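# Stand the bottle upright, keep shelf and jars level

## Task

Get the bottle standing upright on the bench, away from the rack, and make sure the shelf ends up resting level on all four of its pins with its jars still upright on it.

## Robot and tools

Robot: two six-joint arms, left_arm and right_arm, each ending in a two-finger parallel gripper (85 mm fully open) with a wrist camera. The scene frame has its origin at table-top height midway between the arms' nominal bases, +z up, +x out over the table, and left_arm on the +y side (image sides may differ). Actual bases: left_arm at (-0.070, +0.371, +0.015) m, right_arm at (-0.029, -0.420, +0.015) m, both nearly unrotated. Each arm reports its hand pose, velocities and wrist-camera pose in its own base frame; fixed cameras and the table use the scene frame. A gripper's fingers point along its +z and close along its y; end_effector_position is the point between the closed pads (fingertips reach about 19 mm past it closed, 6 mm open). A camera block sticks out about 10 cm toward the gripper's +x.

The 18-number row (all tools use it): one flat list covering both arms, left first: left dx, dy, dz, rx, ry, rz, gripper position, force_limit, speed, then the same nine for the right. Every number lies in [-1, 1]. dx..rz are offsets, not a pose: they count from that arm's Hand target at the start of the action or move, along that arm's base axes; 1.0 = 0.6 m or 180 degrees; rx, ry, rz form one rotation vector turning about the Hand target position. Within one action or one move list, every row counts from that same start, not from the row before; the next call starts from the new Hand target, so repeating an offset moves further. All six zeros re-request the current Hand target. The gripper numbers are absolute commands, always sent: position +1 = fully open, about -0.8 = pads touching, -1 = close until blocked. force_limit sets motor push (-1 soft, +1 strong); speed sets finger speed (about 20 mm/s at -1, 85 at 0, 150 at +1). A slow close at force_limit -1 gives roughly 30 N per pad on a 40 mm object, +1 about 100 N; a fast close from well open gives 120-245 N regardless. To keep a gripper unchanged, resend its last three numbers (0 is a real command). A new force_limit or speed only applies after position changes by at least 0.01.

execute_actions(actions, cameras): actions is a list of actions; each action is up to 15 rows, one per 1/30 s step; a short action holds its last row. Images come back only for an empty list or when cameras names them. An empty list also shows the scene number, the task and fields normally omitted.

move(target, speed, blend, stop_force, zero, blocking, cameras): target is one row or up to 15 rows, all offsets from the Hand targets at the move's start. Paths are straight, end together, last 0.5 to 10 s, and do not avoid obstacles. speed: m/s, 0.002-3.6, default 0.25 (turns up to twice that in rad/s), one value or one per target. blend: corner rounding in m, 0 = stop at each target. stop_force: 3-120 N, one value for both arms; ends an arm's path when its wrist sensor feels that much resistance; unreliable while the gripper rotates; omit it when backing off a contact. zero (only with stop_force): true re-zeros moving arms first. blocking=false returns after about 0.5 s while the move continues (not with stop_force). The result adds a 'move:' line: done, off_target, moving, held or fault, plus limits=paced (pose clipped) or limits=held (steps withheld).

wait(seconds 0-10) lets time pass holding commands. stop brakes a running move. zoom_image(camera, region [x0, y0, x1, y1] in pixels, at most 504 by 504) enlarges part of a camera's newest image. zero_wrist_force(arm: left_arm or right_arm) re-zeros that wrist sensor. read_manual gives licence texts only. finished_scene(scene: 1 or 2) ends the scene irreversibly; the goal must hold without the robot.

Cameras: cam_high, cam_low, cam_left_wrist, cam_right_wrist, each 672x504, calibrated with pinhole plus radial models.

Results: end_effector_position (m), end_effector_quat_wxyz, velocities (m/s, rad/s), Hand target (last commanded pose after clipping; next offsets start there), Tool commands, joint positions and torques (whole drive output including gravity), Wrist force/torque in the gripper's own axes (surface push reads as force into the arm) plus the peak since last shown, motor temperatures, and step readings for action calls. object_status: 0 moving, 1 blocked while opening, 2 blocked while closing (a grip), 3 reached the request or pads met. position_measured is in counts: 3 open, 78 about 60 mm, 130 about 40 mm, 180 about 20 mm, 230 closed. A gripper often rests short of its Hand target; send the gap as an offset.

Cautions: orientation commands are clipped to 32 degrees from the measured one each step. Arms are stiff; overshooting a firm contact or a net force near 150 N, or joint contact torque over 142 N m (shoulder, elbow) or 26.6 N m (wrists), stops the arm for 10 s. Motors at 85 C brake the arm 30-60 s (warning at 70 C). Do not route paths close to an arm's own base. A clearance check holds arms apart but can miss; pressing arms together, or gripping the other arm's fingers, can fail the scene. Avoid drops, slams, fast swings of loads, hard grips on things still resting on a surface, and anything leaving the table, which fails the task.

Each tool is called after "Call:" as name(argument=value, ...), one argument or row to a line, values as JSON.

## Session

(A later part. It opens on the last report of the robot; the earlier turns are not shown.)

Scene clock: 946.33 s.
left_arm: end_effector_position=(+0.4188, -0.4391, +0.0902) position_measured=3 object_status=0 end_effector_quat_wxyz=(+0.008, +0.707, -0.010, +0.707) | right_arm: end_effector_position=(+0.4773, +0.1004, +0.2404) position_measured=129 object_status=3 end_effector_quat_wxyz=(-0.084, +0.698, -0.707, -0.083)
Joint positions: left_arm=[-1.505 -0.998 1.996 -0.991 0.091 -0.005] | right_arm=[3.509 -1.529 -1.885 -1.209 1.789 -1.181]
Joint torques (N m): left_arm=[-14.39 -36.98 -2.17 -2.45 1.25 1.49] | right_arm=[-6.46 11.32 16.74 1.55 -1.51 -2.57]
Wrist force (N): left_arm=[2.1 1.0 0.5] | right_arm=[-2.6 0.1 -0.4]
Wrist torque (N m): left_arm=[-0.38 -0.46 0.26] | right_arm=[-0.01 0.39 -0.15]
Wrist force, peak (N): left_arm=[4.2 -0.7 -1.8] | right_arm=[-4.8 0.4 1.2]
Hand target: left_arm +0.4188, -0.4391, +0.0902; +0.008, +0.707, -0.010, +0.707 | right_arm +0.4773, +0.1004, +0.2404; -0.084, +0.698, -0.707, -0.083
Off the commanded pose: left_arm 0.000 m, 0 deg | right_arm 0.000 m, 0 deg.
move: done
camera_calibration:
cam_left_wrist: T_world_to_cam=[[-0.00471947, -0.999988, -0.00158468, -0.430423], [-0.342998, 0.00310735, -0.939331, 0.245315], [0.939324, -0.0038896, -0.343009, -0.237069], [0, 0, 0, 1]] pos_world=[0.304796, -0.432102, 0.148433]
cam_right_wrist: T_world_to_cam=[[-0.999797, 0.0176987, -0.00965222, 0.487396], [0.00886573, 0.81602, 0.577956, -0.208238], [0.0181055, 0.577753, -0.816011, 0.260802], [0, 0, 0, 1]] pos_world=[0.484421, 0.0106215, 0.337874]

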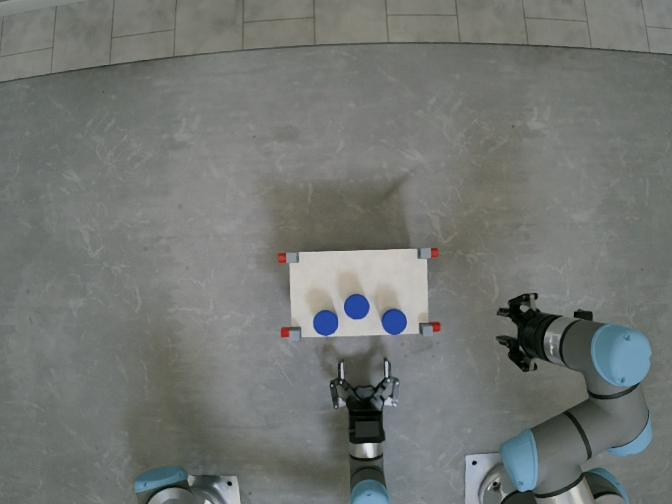

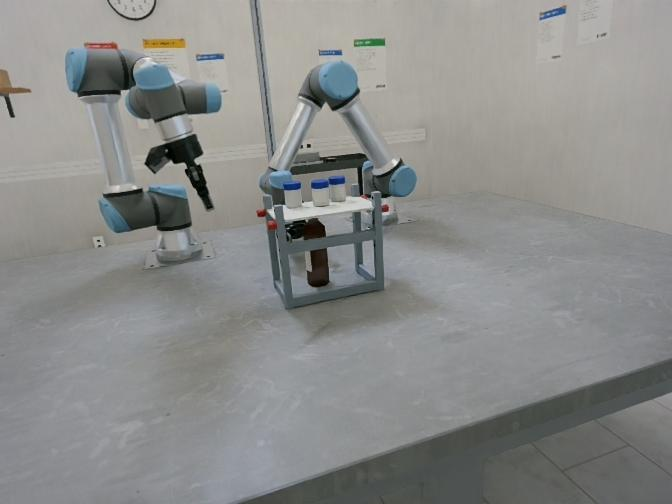

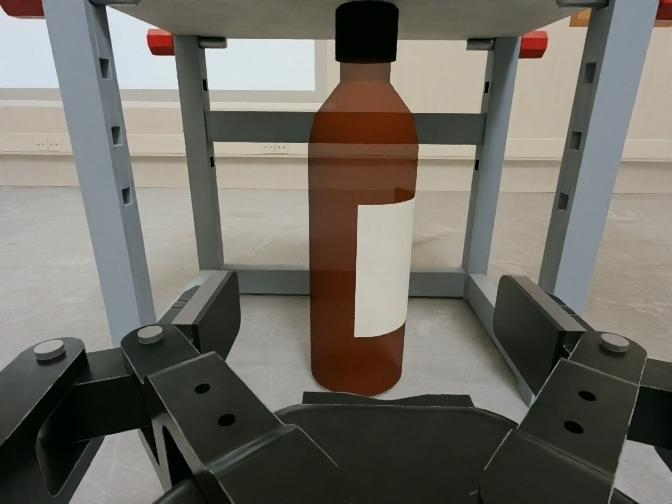

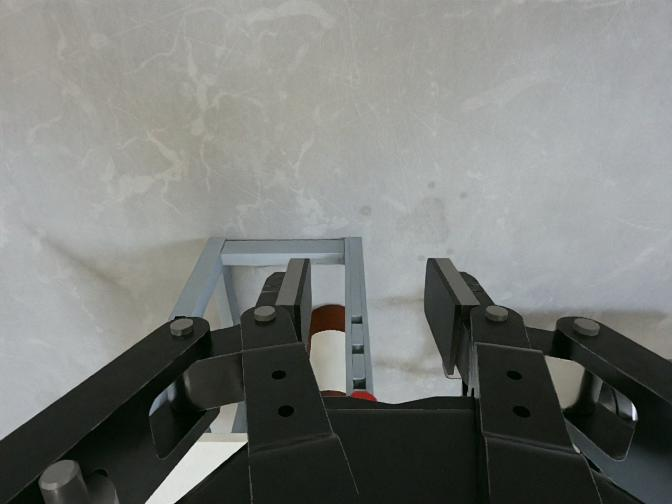

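Call:
move(
  target=[0.1715, -0.0095, 0, 0, 0, 0, 1, 0, 0, 0, 0, 0, 0, 0, 0, 0, 0, 0],
  speed=0.1,
  cameras=["cam_left_wrist"],
)

Call:
move(
  target=[0, 0, 0, 0, 0, 0, -1, -0.6, -1, 0, 0, 0, 0, 0, 0, 0, 0, 0],
)

Call:
wait(
  seconds=0.5,
  cameras=["cam_left_wrist", "cam_low"],
)

Call:
zoom_image(
  camera="cam_low",
  region=[255, 180, 395, 320],
)

Scene clock: 960.07 s.
left_arm: end_effector_position=(+0.5217, -0.4447, +0.0902) position_measured=3 object_status=3 end_effector_quat_wxyz=(+0.008, +0.707, -0.010, +0.707) | right_arm: end_effector_position=(+0.4773, +0.1004, +0.2404) position_measured=129 object_status=3 end_effector_quat_wxyz=(-0.084, +0.698, -0.707, -0.083)
Joint positions: left_arm=[-1.291 -0.924 1.842 -0.916 0.306 0] | right_arm=[3.509 -1.529 -1.885 -1.209 1.789 -1.181]
Joint torques (N m): left_arm=[-1.96 -42.35 -10.5 -2.97 0.98 -0.22] | right_arm=[-6.84 11.48 16.45 1.41 -1.52 -2.46]
Wrist force (N): left_arm=[2.1 0.9 0.6] | right_arm=[-2.6 0.1 -0.4]
Wrist torque (N m): left_arm=[-0.39 -0.46 0.38] | right_arm=[0.00 0.39 -0.14]
Wrist force, peak (N): left_arm=[1.9 0.8 2.2] | right_arm=[-2.9 0.3 -0.5]
Hand target: left_arm +0.5217, -0.4448, +0.0902; +0.008, +0.707, -0.010, +0.707 | right_arm +0.4773, +0.1004, +0.2404; -0.084, +0.698, -0.707, -0.083
Off the commanded pose: left_arm 0.000 m, 0 deg | right_arm 0.000 m, 0 deg.
move: done
camera_calibration:
cam_left_wrist: T_world_to_cam=[[-0.00459154, -0.999988, -0.00152442, -0.435699], [-0.343, 0.00300687, -0.939331, 0.28049], [0.939324, -0.0037901, -0.343009, -0.333739], [0, 0, 0, 1]] pos_world=[0.407696, -0.437802, 0.148333]
Images, in order (width x height): cam_left_wrist 672x504.

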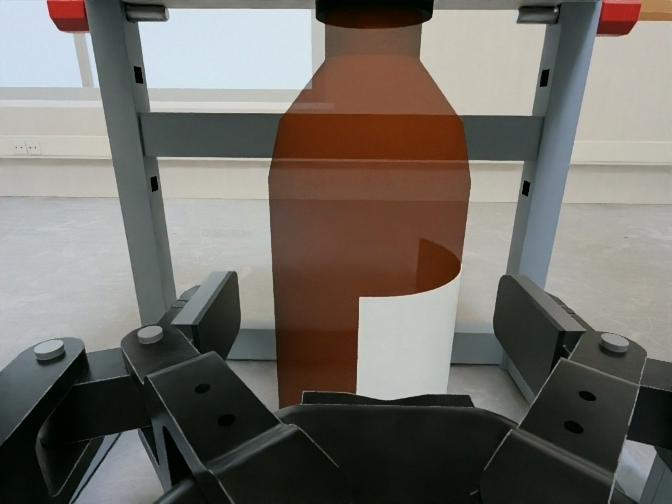

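Scene clock: 961.77 s.
left_arm: end_effector_position=(+0.5217, -0.4448, +0.0903) position_measured=78 object_status=0 end_effector_quat_wxyz=(+0.008, +0.707, -0.010, +0.707) | right_arm: end_effector_position=(+0.4773, +0.1004, +0.2404) position_measured=129 object_status=3 end_effector_quat_wxyz=(-0.084, +0.698, -0.707, -0.083)
Joint positions: left_arm=[-1.291 -0.924 1.842 -0.916 0.306 0] | right_arm=[3.509 -1.529 -1.885 -1.209 1.789 -1.181]
Joint torques (N m): left_arm=[9.41 -43 -21.18 -2.6 1.41 1.16] | right_arm=[-7.03 11.13 16.6 1.35 -1.52 -2.45]
Wrist force (N): left_arm=[3.1 0.5 -1.0] | right_arm=[-2.4 0.4 -0.3]
Wrist torque (N m): left_arm=[-0.43 -0.48 0.37] | right_arm=[0.03 0.36 -0.15]
Wrist force, peak (N): left_arm=[4.5 0.5 -1.2] | right_arm=[-2.8 0.0 -0.3]
Hand target: left_arm +0.5217, -0.4448, +0.0902; +0.008, +0.707, -0.010, +0.707 | right_arm +0.4773, +0.1004, +0.2404; -0.084, +0.698, -0.707, -0.083
Off the commanded pose: left_arm 0.000 m, 0 deg | right_arm 0.000 m, 0 deg.
move: done

Scene clock: 962.27 s.
left_arm: end_effector_position=(+0.5217, -0.4448, +0.0903) position_measured=78 object_status=2 end_effector_quat_wxyz=(+0.008, +0.707, -0.010, +0.707) | right_arm: end_effector_position=(+0.4773, +0.1004, +0.2404) position_measured=129 object_status=3 end_effector_quat_wxyz=(-0.084, +0.698, -0.707, -0.083)
Joint positions: left_arm=[-1.291 -0.924 1.842 -0.916 0.306 0] | right_arm=[3.509 -1.529 -1.885 -1.209 1.789 -1.181]
Joint torques (N m): left_arm=[11.3 -41.58 -20.2 -2.34 1.34 1.3] | right_arm=[-7.44 11.44 16.94 1.32 -1.45 -2.46]
Wrist force (N): left_arm=[3.0 0.6 -0.7] | right_arm=[-2.4 -0.1 -0.5]
Wrist torque (N m): left_arm=[-0.41 -0.47 0.38] | right_arm=[-0.03 0.35 -0.15]
Wrist force, peak (N): left_arm=[3.3 0.5 -0.8] | right_arm=[-2.7 0.2 -0.3]
Hand target: left_arm +0.5217, -0.4448, +0.0902; +0.008, +0.707, -0.010, +0.707 | right_arm +0.4773, +0.1004, +0.2404; -0.084, +0.698, -0.707, -0.083
Tool commands: left_gripper/position=-1.0 left_gripper/force_limit=-0.6 left_gripper/speed=-1.0 right_gripper/position=+0.0 right_gripper/force_limit=+0.0 right_gripper/speed=+0.0
Off the commanded pose: left_arm 0.000 m, 0 deg | right_arm 0.000 m, 0 deg.
wait: 0.50 s; at rest by 0.17 s
camera_calibration:
cam_left_wrist: T_world_to_cam=[[-0.00477972, -0.999988, -0.00145675, -0.435632], [-0.342999, 0.00300785, -0.939331, 0.280584], [0.939324, -0.00399008, -0.343009, -0.333791], [0, 0, 0, 1]] pos_world=[0.407696, -0.437802, 0.148434]
Images, in order (width x height): cam_low 672x504, cam_left_wrist 672x504.

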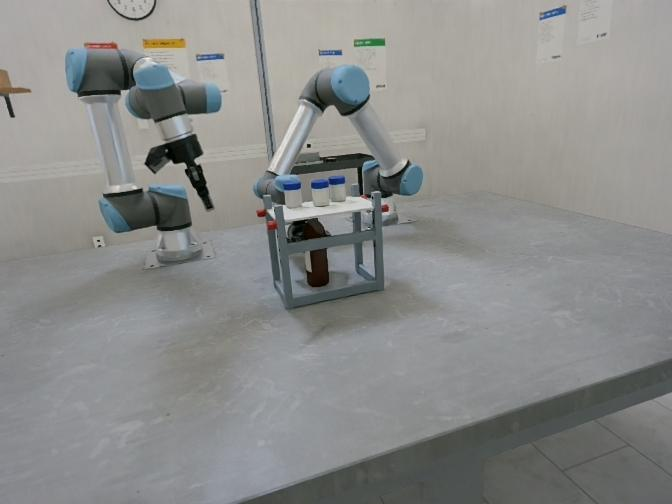

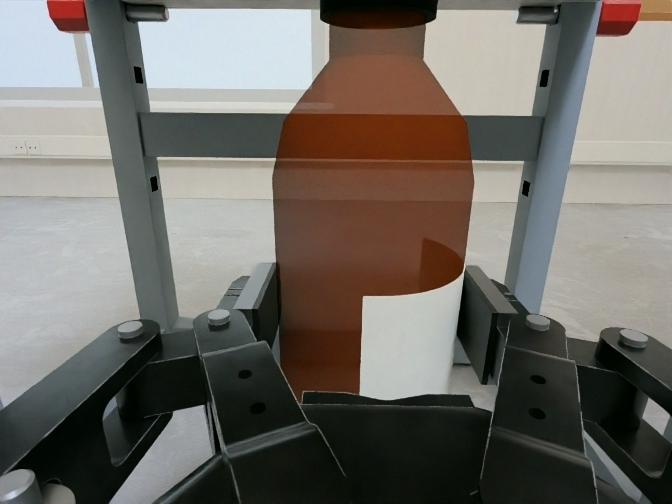

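Scaled by 3.600 from the camera's 672x504 image, which has a finer 960x720 frame.

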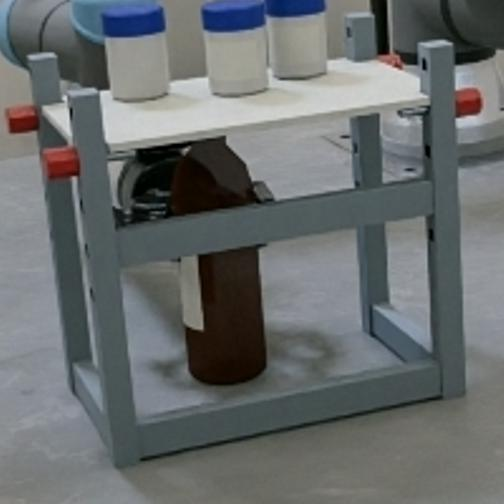

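Call:
move(
  target=[
    [0, 0, 0.0015, 0, 0, 0, -1, -0.6, -1, 0, 0, 0, 0, 0, 0, 0, 0, 0],
    [-0.2667, 0.0069, 0.0015, 0, 0, 0, -1, -0.6, -1, 0, 0, 0, 0, 0, 0, 0, 0, 0],
    [-0.2667, 0.0069, 0, 0, 0, 0, -1, -0.6, -1, 0, 0, 0, 0, 0, 0, 0, 0, 0],
  ],
  speed=[0.01, 0.12, 0.01],
  cameras=["cam_left_wrist", "cam_low"],
)

Scene clock: 970.80 s.
left_arm: end_effector_position=(+0.3617, -0.4406, +0.0902) position_measured=78 object_status=2 end_effector_quat_wxyz=(+0.008, +0.707, -0.010, +0.707) | right_arm: end_effector_position=(+0.4773, +0.1004, +0.2404) position_measured=129 object_status=3 end_effector_quat_wxyz=(-0.084, +0.698, -0.707, -0.083)
Joint positions: left_arm=[-1.637 -1.022 2.046 -1.027 -0.04 0.005] | right_arm=[3.509 -1.529 -1.885 -1.209 1.789 -1.181]
Joint torques (N m): left_arm=[-14.27 -30.85 -9.21 2.73 -1.36 -1.67] | right_arm=[-7.03 11.6 16.81 1.45 -1.31 -2.22]
Wrist force (N): left_arm=[4.1 1.6 1.8] | right_arm=[-2.7 0.2 -0.4]
Wrist torque (N m): left_arm=[-0.37 -0.46 0.28] | right_arm=[0.00 0.40 -0.15]
Wrist force, peak (N): left_arm=[11.0 1.2 2.2] | right_arm=[-3.0 0.2 -0.5]
Hand target: left_arm +0.3617, -0.4406, +0.0902; +0.008, +0.707, -0.010, +0.707 | right_arm +0.4773, +0.1004, +0.2404; -0.084, +0.698, -0.707, -0.083
Off the commanded pose: left_arm 0.000 m, 0 deg | right_arm 0.000 m, 0 deg.
move: done
camera_calibration:
cam_left_wrist: T_world_to_cam=[[-0.00468564, -0.999988, -0.00149307, -0.432215], [-0.342526, 0.00300773, -0.939504, 0.225473], [0.939497, -0.00389076, -0.342536, -0.183494], [0, 0, 0, 1]] pos_world=[0.247597, -0.433602, 0.148334]
Images, in order (width x height): cam_low 672x504, cam_left_wrist 672x504.

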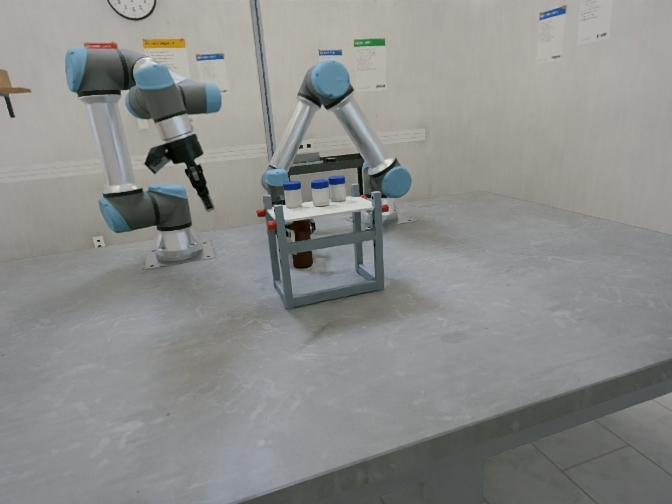

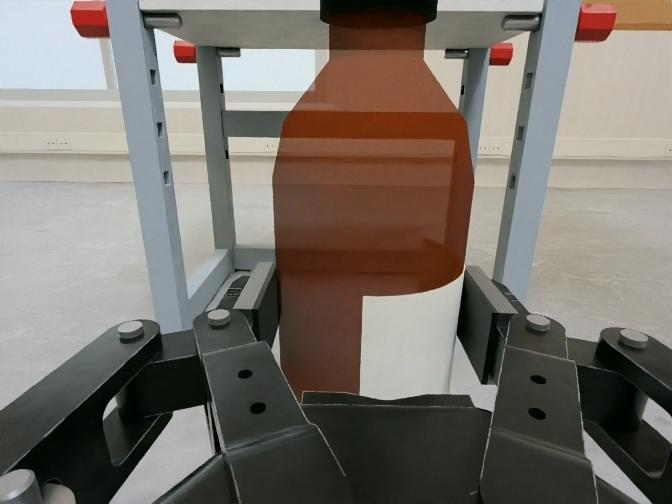

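Call:
move(
  target=[0, 0, 0, 0, 0, 0, 1, 0, -0.5, 0, 0, 0, 0, 0, 0, 0, 0, 0],
)

Call:
move(
  target=[-0.2, 0.0052, 0, 0, 0, 0, 1, 0, -0.5, 0, -0.1, 0.05, 0, 0, 0, 0, 0, 0],
  speed=0.12,
  cameras=["all"],
)

Call:
zoom_image(
  camera="cam_low",
  region=[250, 170, 400, 320],
)

Scene clock: 976.67 s.
left_arm: end_effector_position=(+0.3617, -0.4406, +0.0902) position_measured=3 object_status=0 end_effector_quat_wxyz=(+0.008, +0.707, -0.010, +0.707) | right_arm: end_effector_position=(+0.4773, +0.1004, +0.2404) position_measured=129 object_status=3 end_effector_quat_wxyz=(-0.084, +0.698, -0.707, -0.083)
Joint positions: left_arm=[-1.637 -1.022 2.046 -1.027 -0.04 0.005] | right_arm=[3.509 -1.529 -1.885 -1.209 1.789 -1.181]
Joint torques (N m): left_arm=[-13.4 -29.49 -18.4 1.3 0.11 -1.67] | right_arm=[-6.49 11.16 17.53 1.38 -1.3 -2.06]
Wrist force (N): left_arm=[2.0 1.2 0.3] | right_arm=[-2.4 0.0 -0.4]
Wrist torque (N m): left_arm=[-0.35 -0.44 0.33] | right_arm=[-0.02 0.36 -0.14]
Wrist force, peak (N): left_arm=[4.2 2.2 1.8] | right_arm=[-2.9 0.3 -0.6]
Hand target: left_arm +0.3617, -0.4406, +0.0902; +0.008, +0.707, -0.010, +0.707 | right_arm +0.4773, +0.1004, +0.2404; -0.084, +0.698, -0.707, -0.083
Off the commanded pose: left_arm 0.000 m, 0 deg | right_arm 0.000 m, 0 deg.
move: done

Scene clock: 978.10 s.
left_arm: end_effector_position=(+0.2418, -0.4375, +0.0902) position_measured=3 object_status=3 end_effector_quat_wxyz=(+0.008, +0.707, -0.010, +0.707) | right_arm: end_effector_position=(+0.4773, +0.0405, +0.2705) position_measured=129 object_status=3 end_effector_quat_wxyz=(-0.084, +0.698, -0.707, -0.083)
Joint positions: left_arm=[-1.92 -1.043 2.091 -1.048 -0.323 0.003] | right_arm=[3.384 -1.507 -1.82 -1.325 1.799 -1.308]
Joint torques (N m): left_arm=[-9.48 -36.06 -15.33 2.46 -1.06 1.12] | right_arm=[2.87 12.73 18.06 4.14 1.22 1.44]
Wrist force (N): left_arm=[2.0 0.9 0.4] | right_arm=[-2.5 0.0 0.0]
Wrist torque (N m): left_arm=[-0.39 -0.44 0.26] | right_arm=[-0.03 0.39 -0.17]
Wrist force, peak (N): left_arm=[2.0 0.9 2.3] | right_arm=[-3.4 0.0 0.1]
Hand target: left_arm +0.2417, -0.4375, +0.0902; +0.008, +0.707, -0.010, +0.707 | right_arm +0.4773, +0.0404, +0.2704; -0.084, +0.698, -0.707, -0.083
Off the commanded pose: left_arm 0.000 m, 0 deg | right_arm 0.000 m, 0 deg.
move: done
camera_calibration:
cam_left_wrist: T_world_to_cam=[[-0.00481354, -0.999987, -0.00155339, -0.429652], [-0.342524, 0.00310821, -0.939504, 0.184437], [0.939497, -0.00399027, -0.342535, -0.0708786], [0, 0, 0, 1]] pos_world=[0.127696, -0.430502, 0.148334]
cam_right_wrist: T_world_to_cam=[[-0.999794, 0.0177307, -0.00987153, 0.488729], [0.00876261, 0.815941, 0.578069, -0.176668], [0.0183042, 0.577864, -0.815928, 0.319909], [0, 0, 0, 1]] pos_world=[0.484321, -0.0493785, 0.367974]

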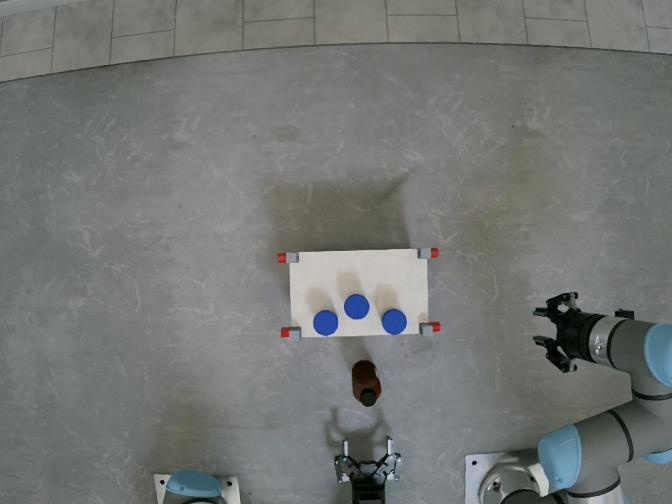

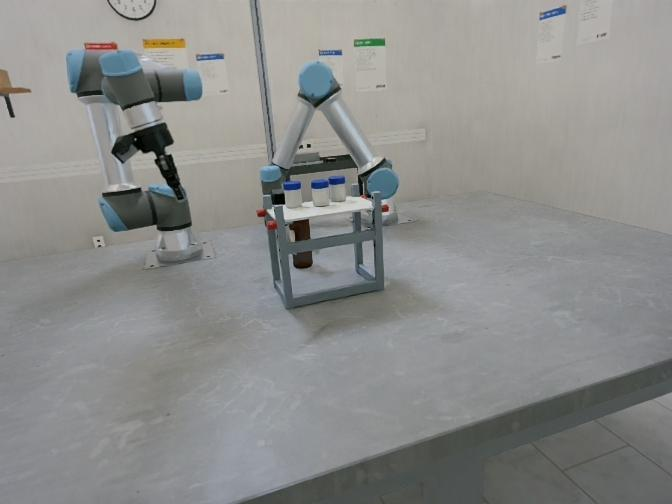

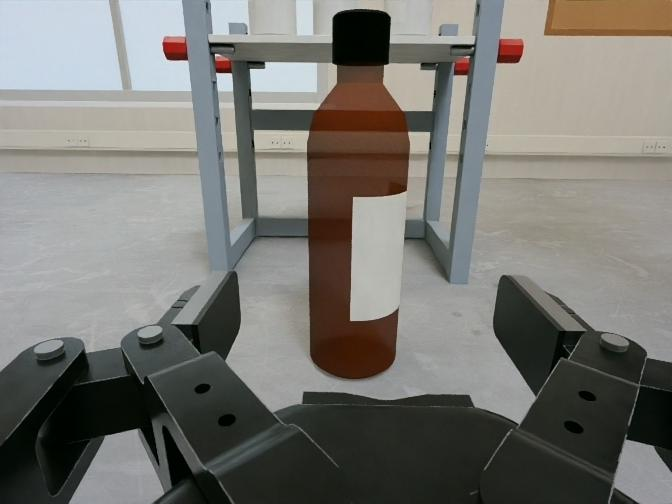

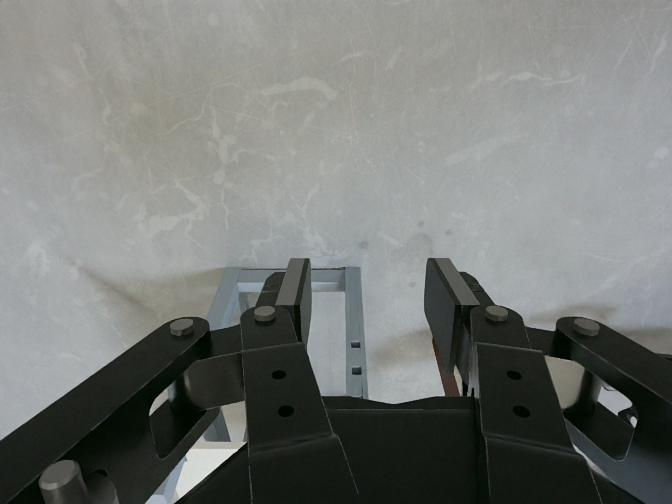

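Scaled by 3.360 from the camera's 672x504 image, which has a finer 960x720 frame.

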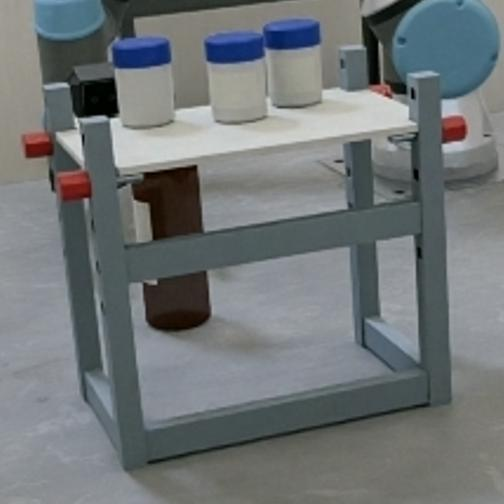

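Call:
zoom_image(
  camera="cam_left_wrist",
  region=[150, 0, 540, 120],
)

Scaled by 1.292 from the camera's 672x504 image, which has a finer 960x720 frame.

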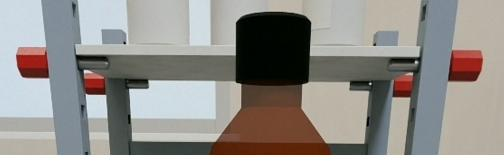

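Call:
finished_scene(
  scene=1,
)

The scene is finished: the task was done.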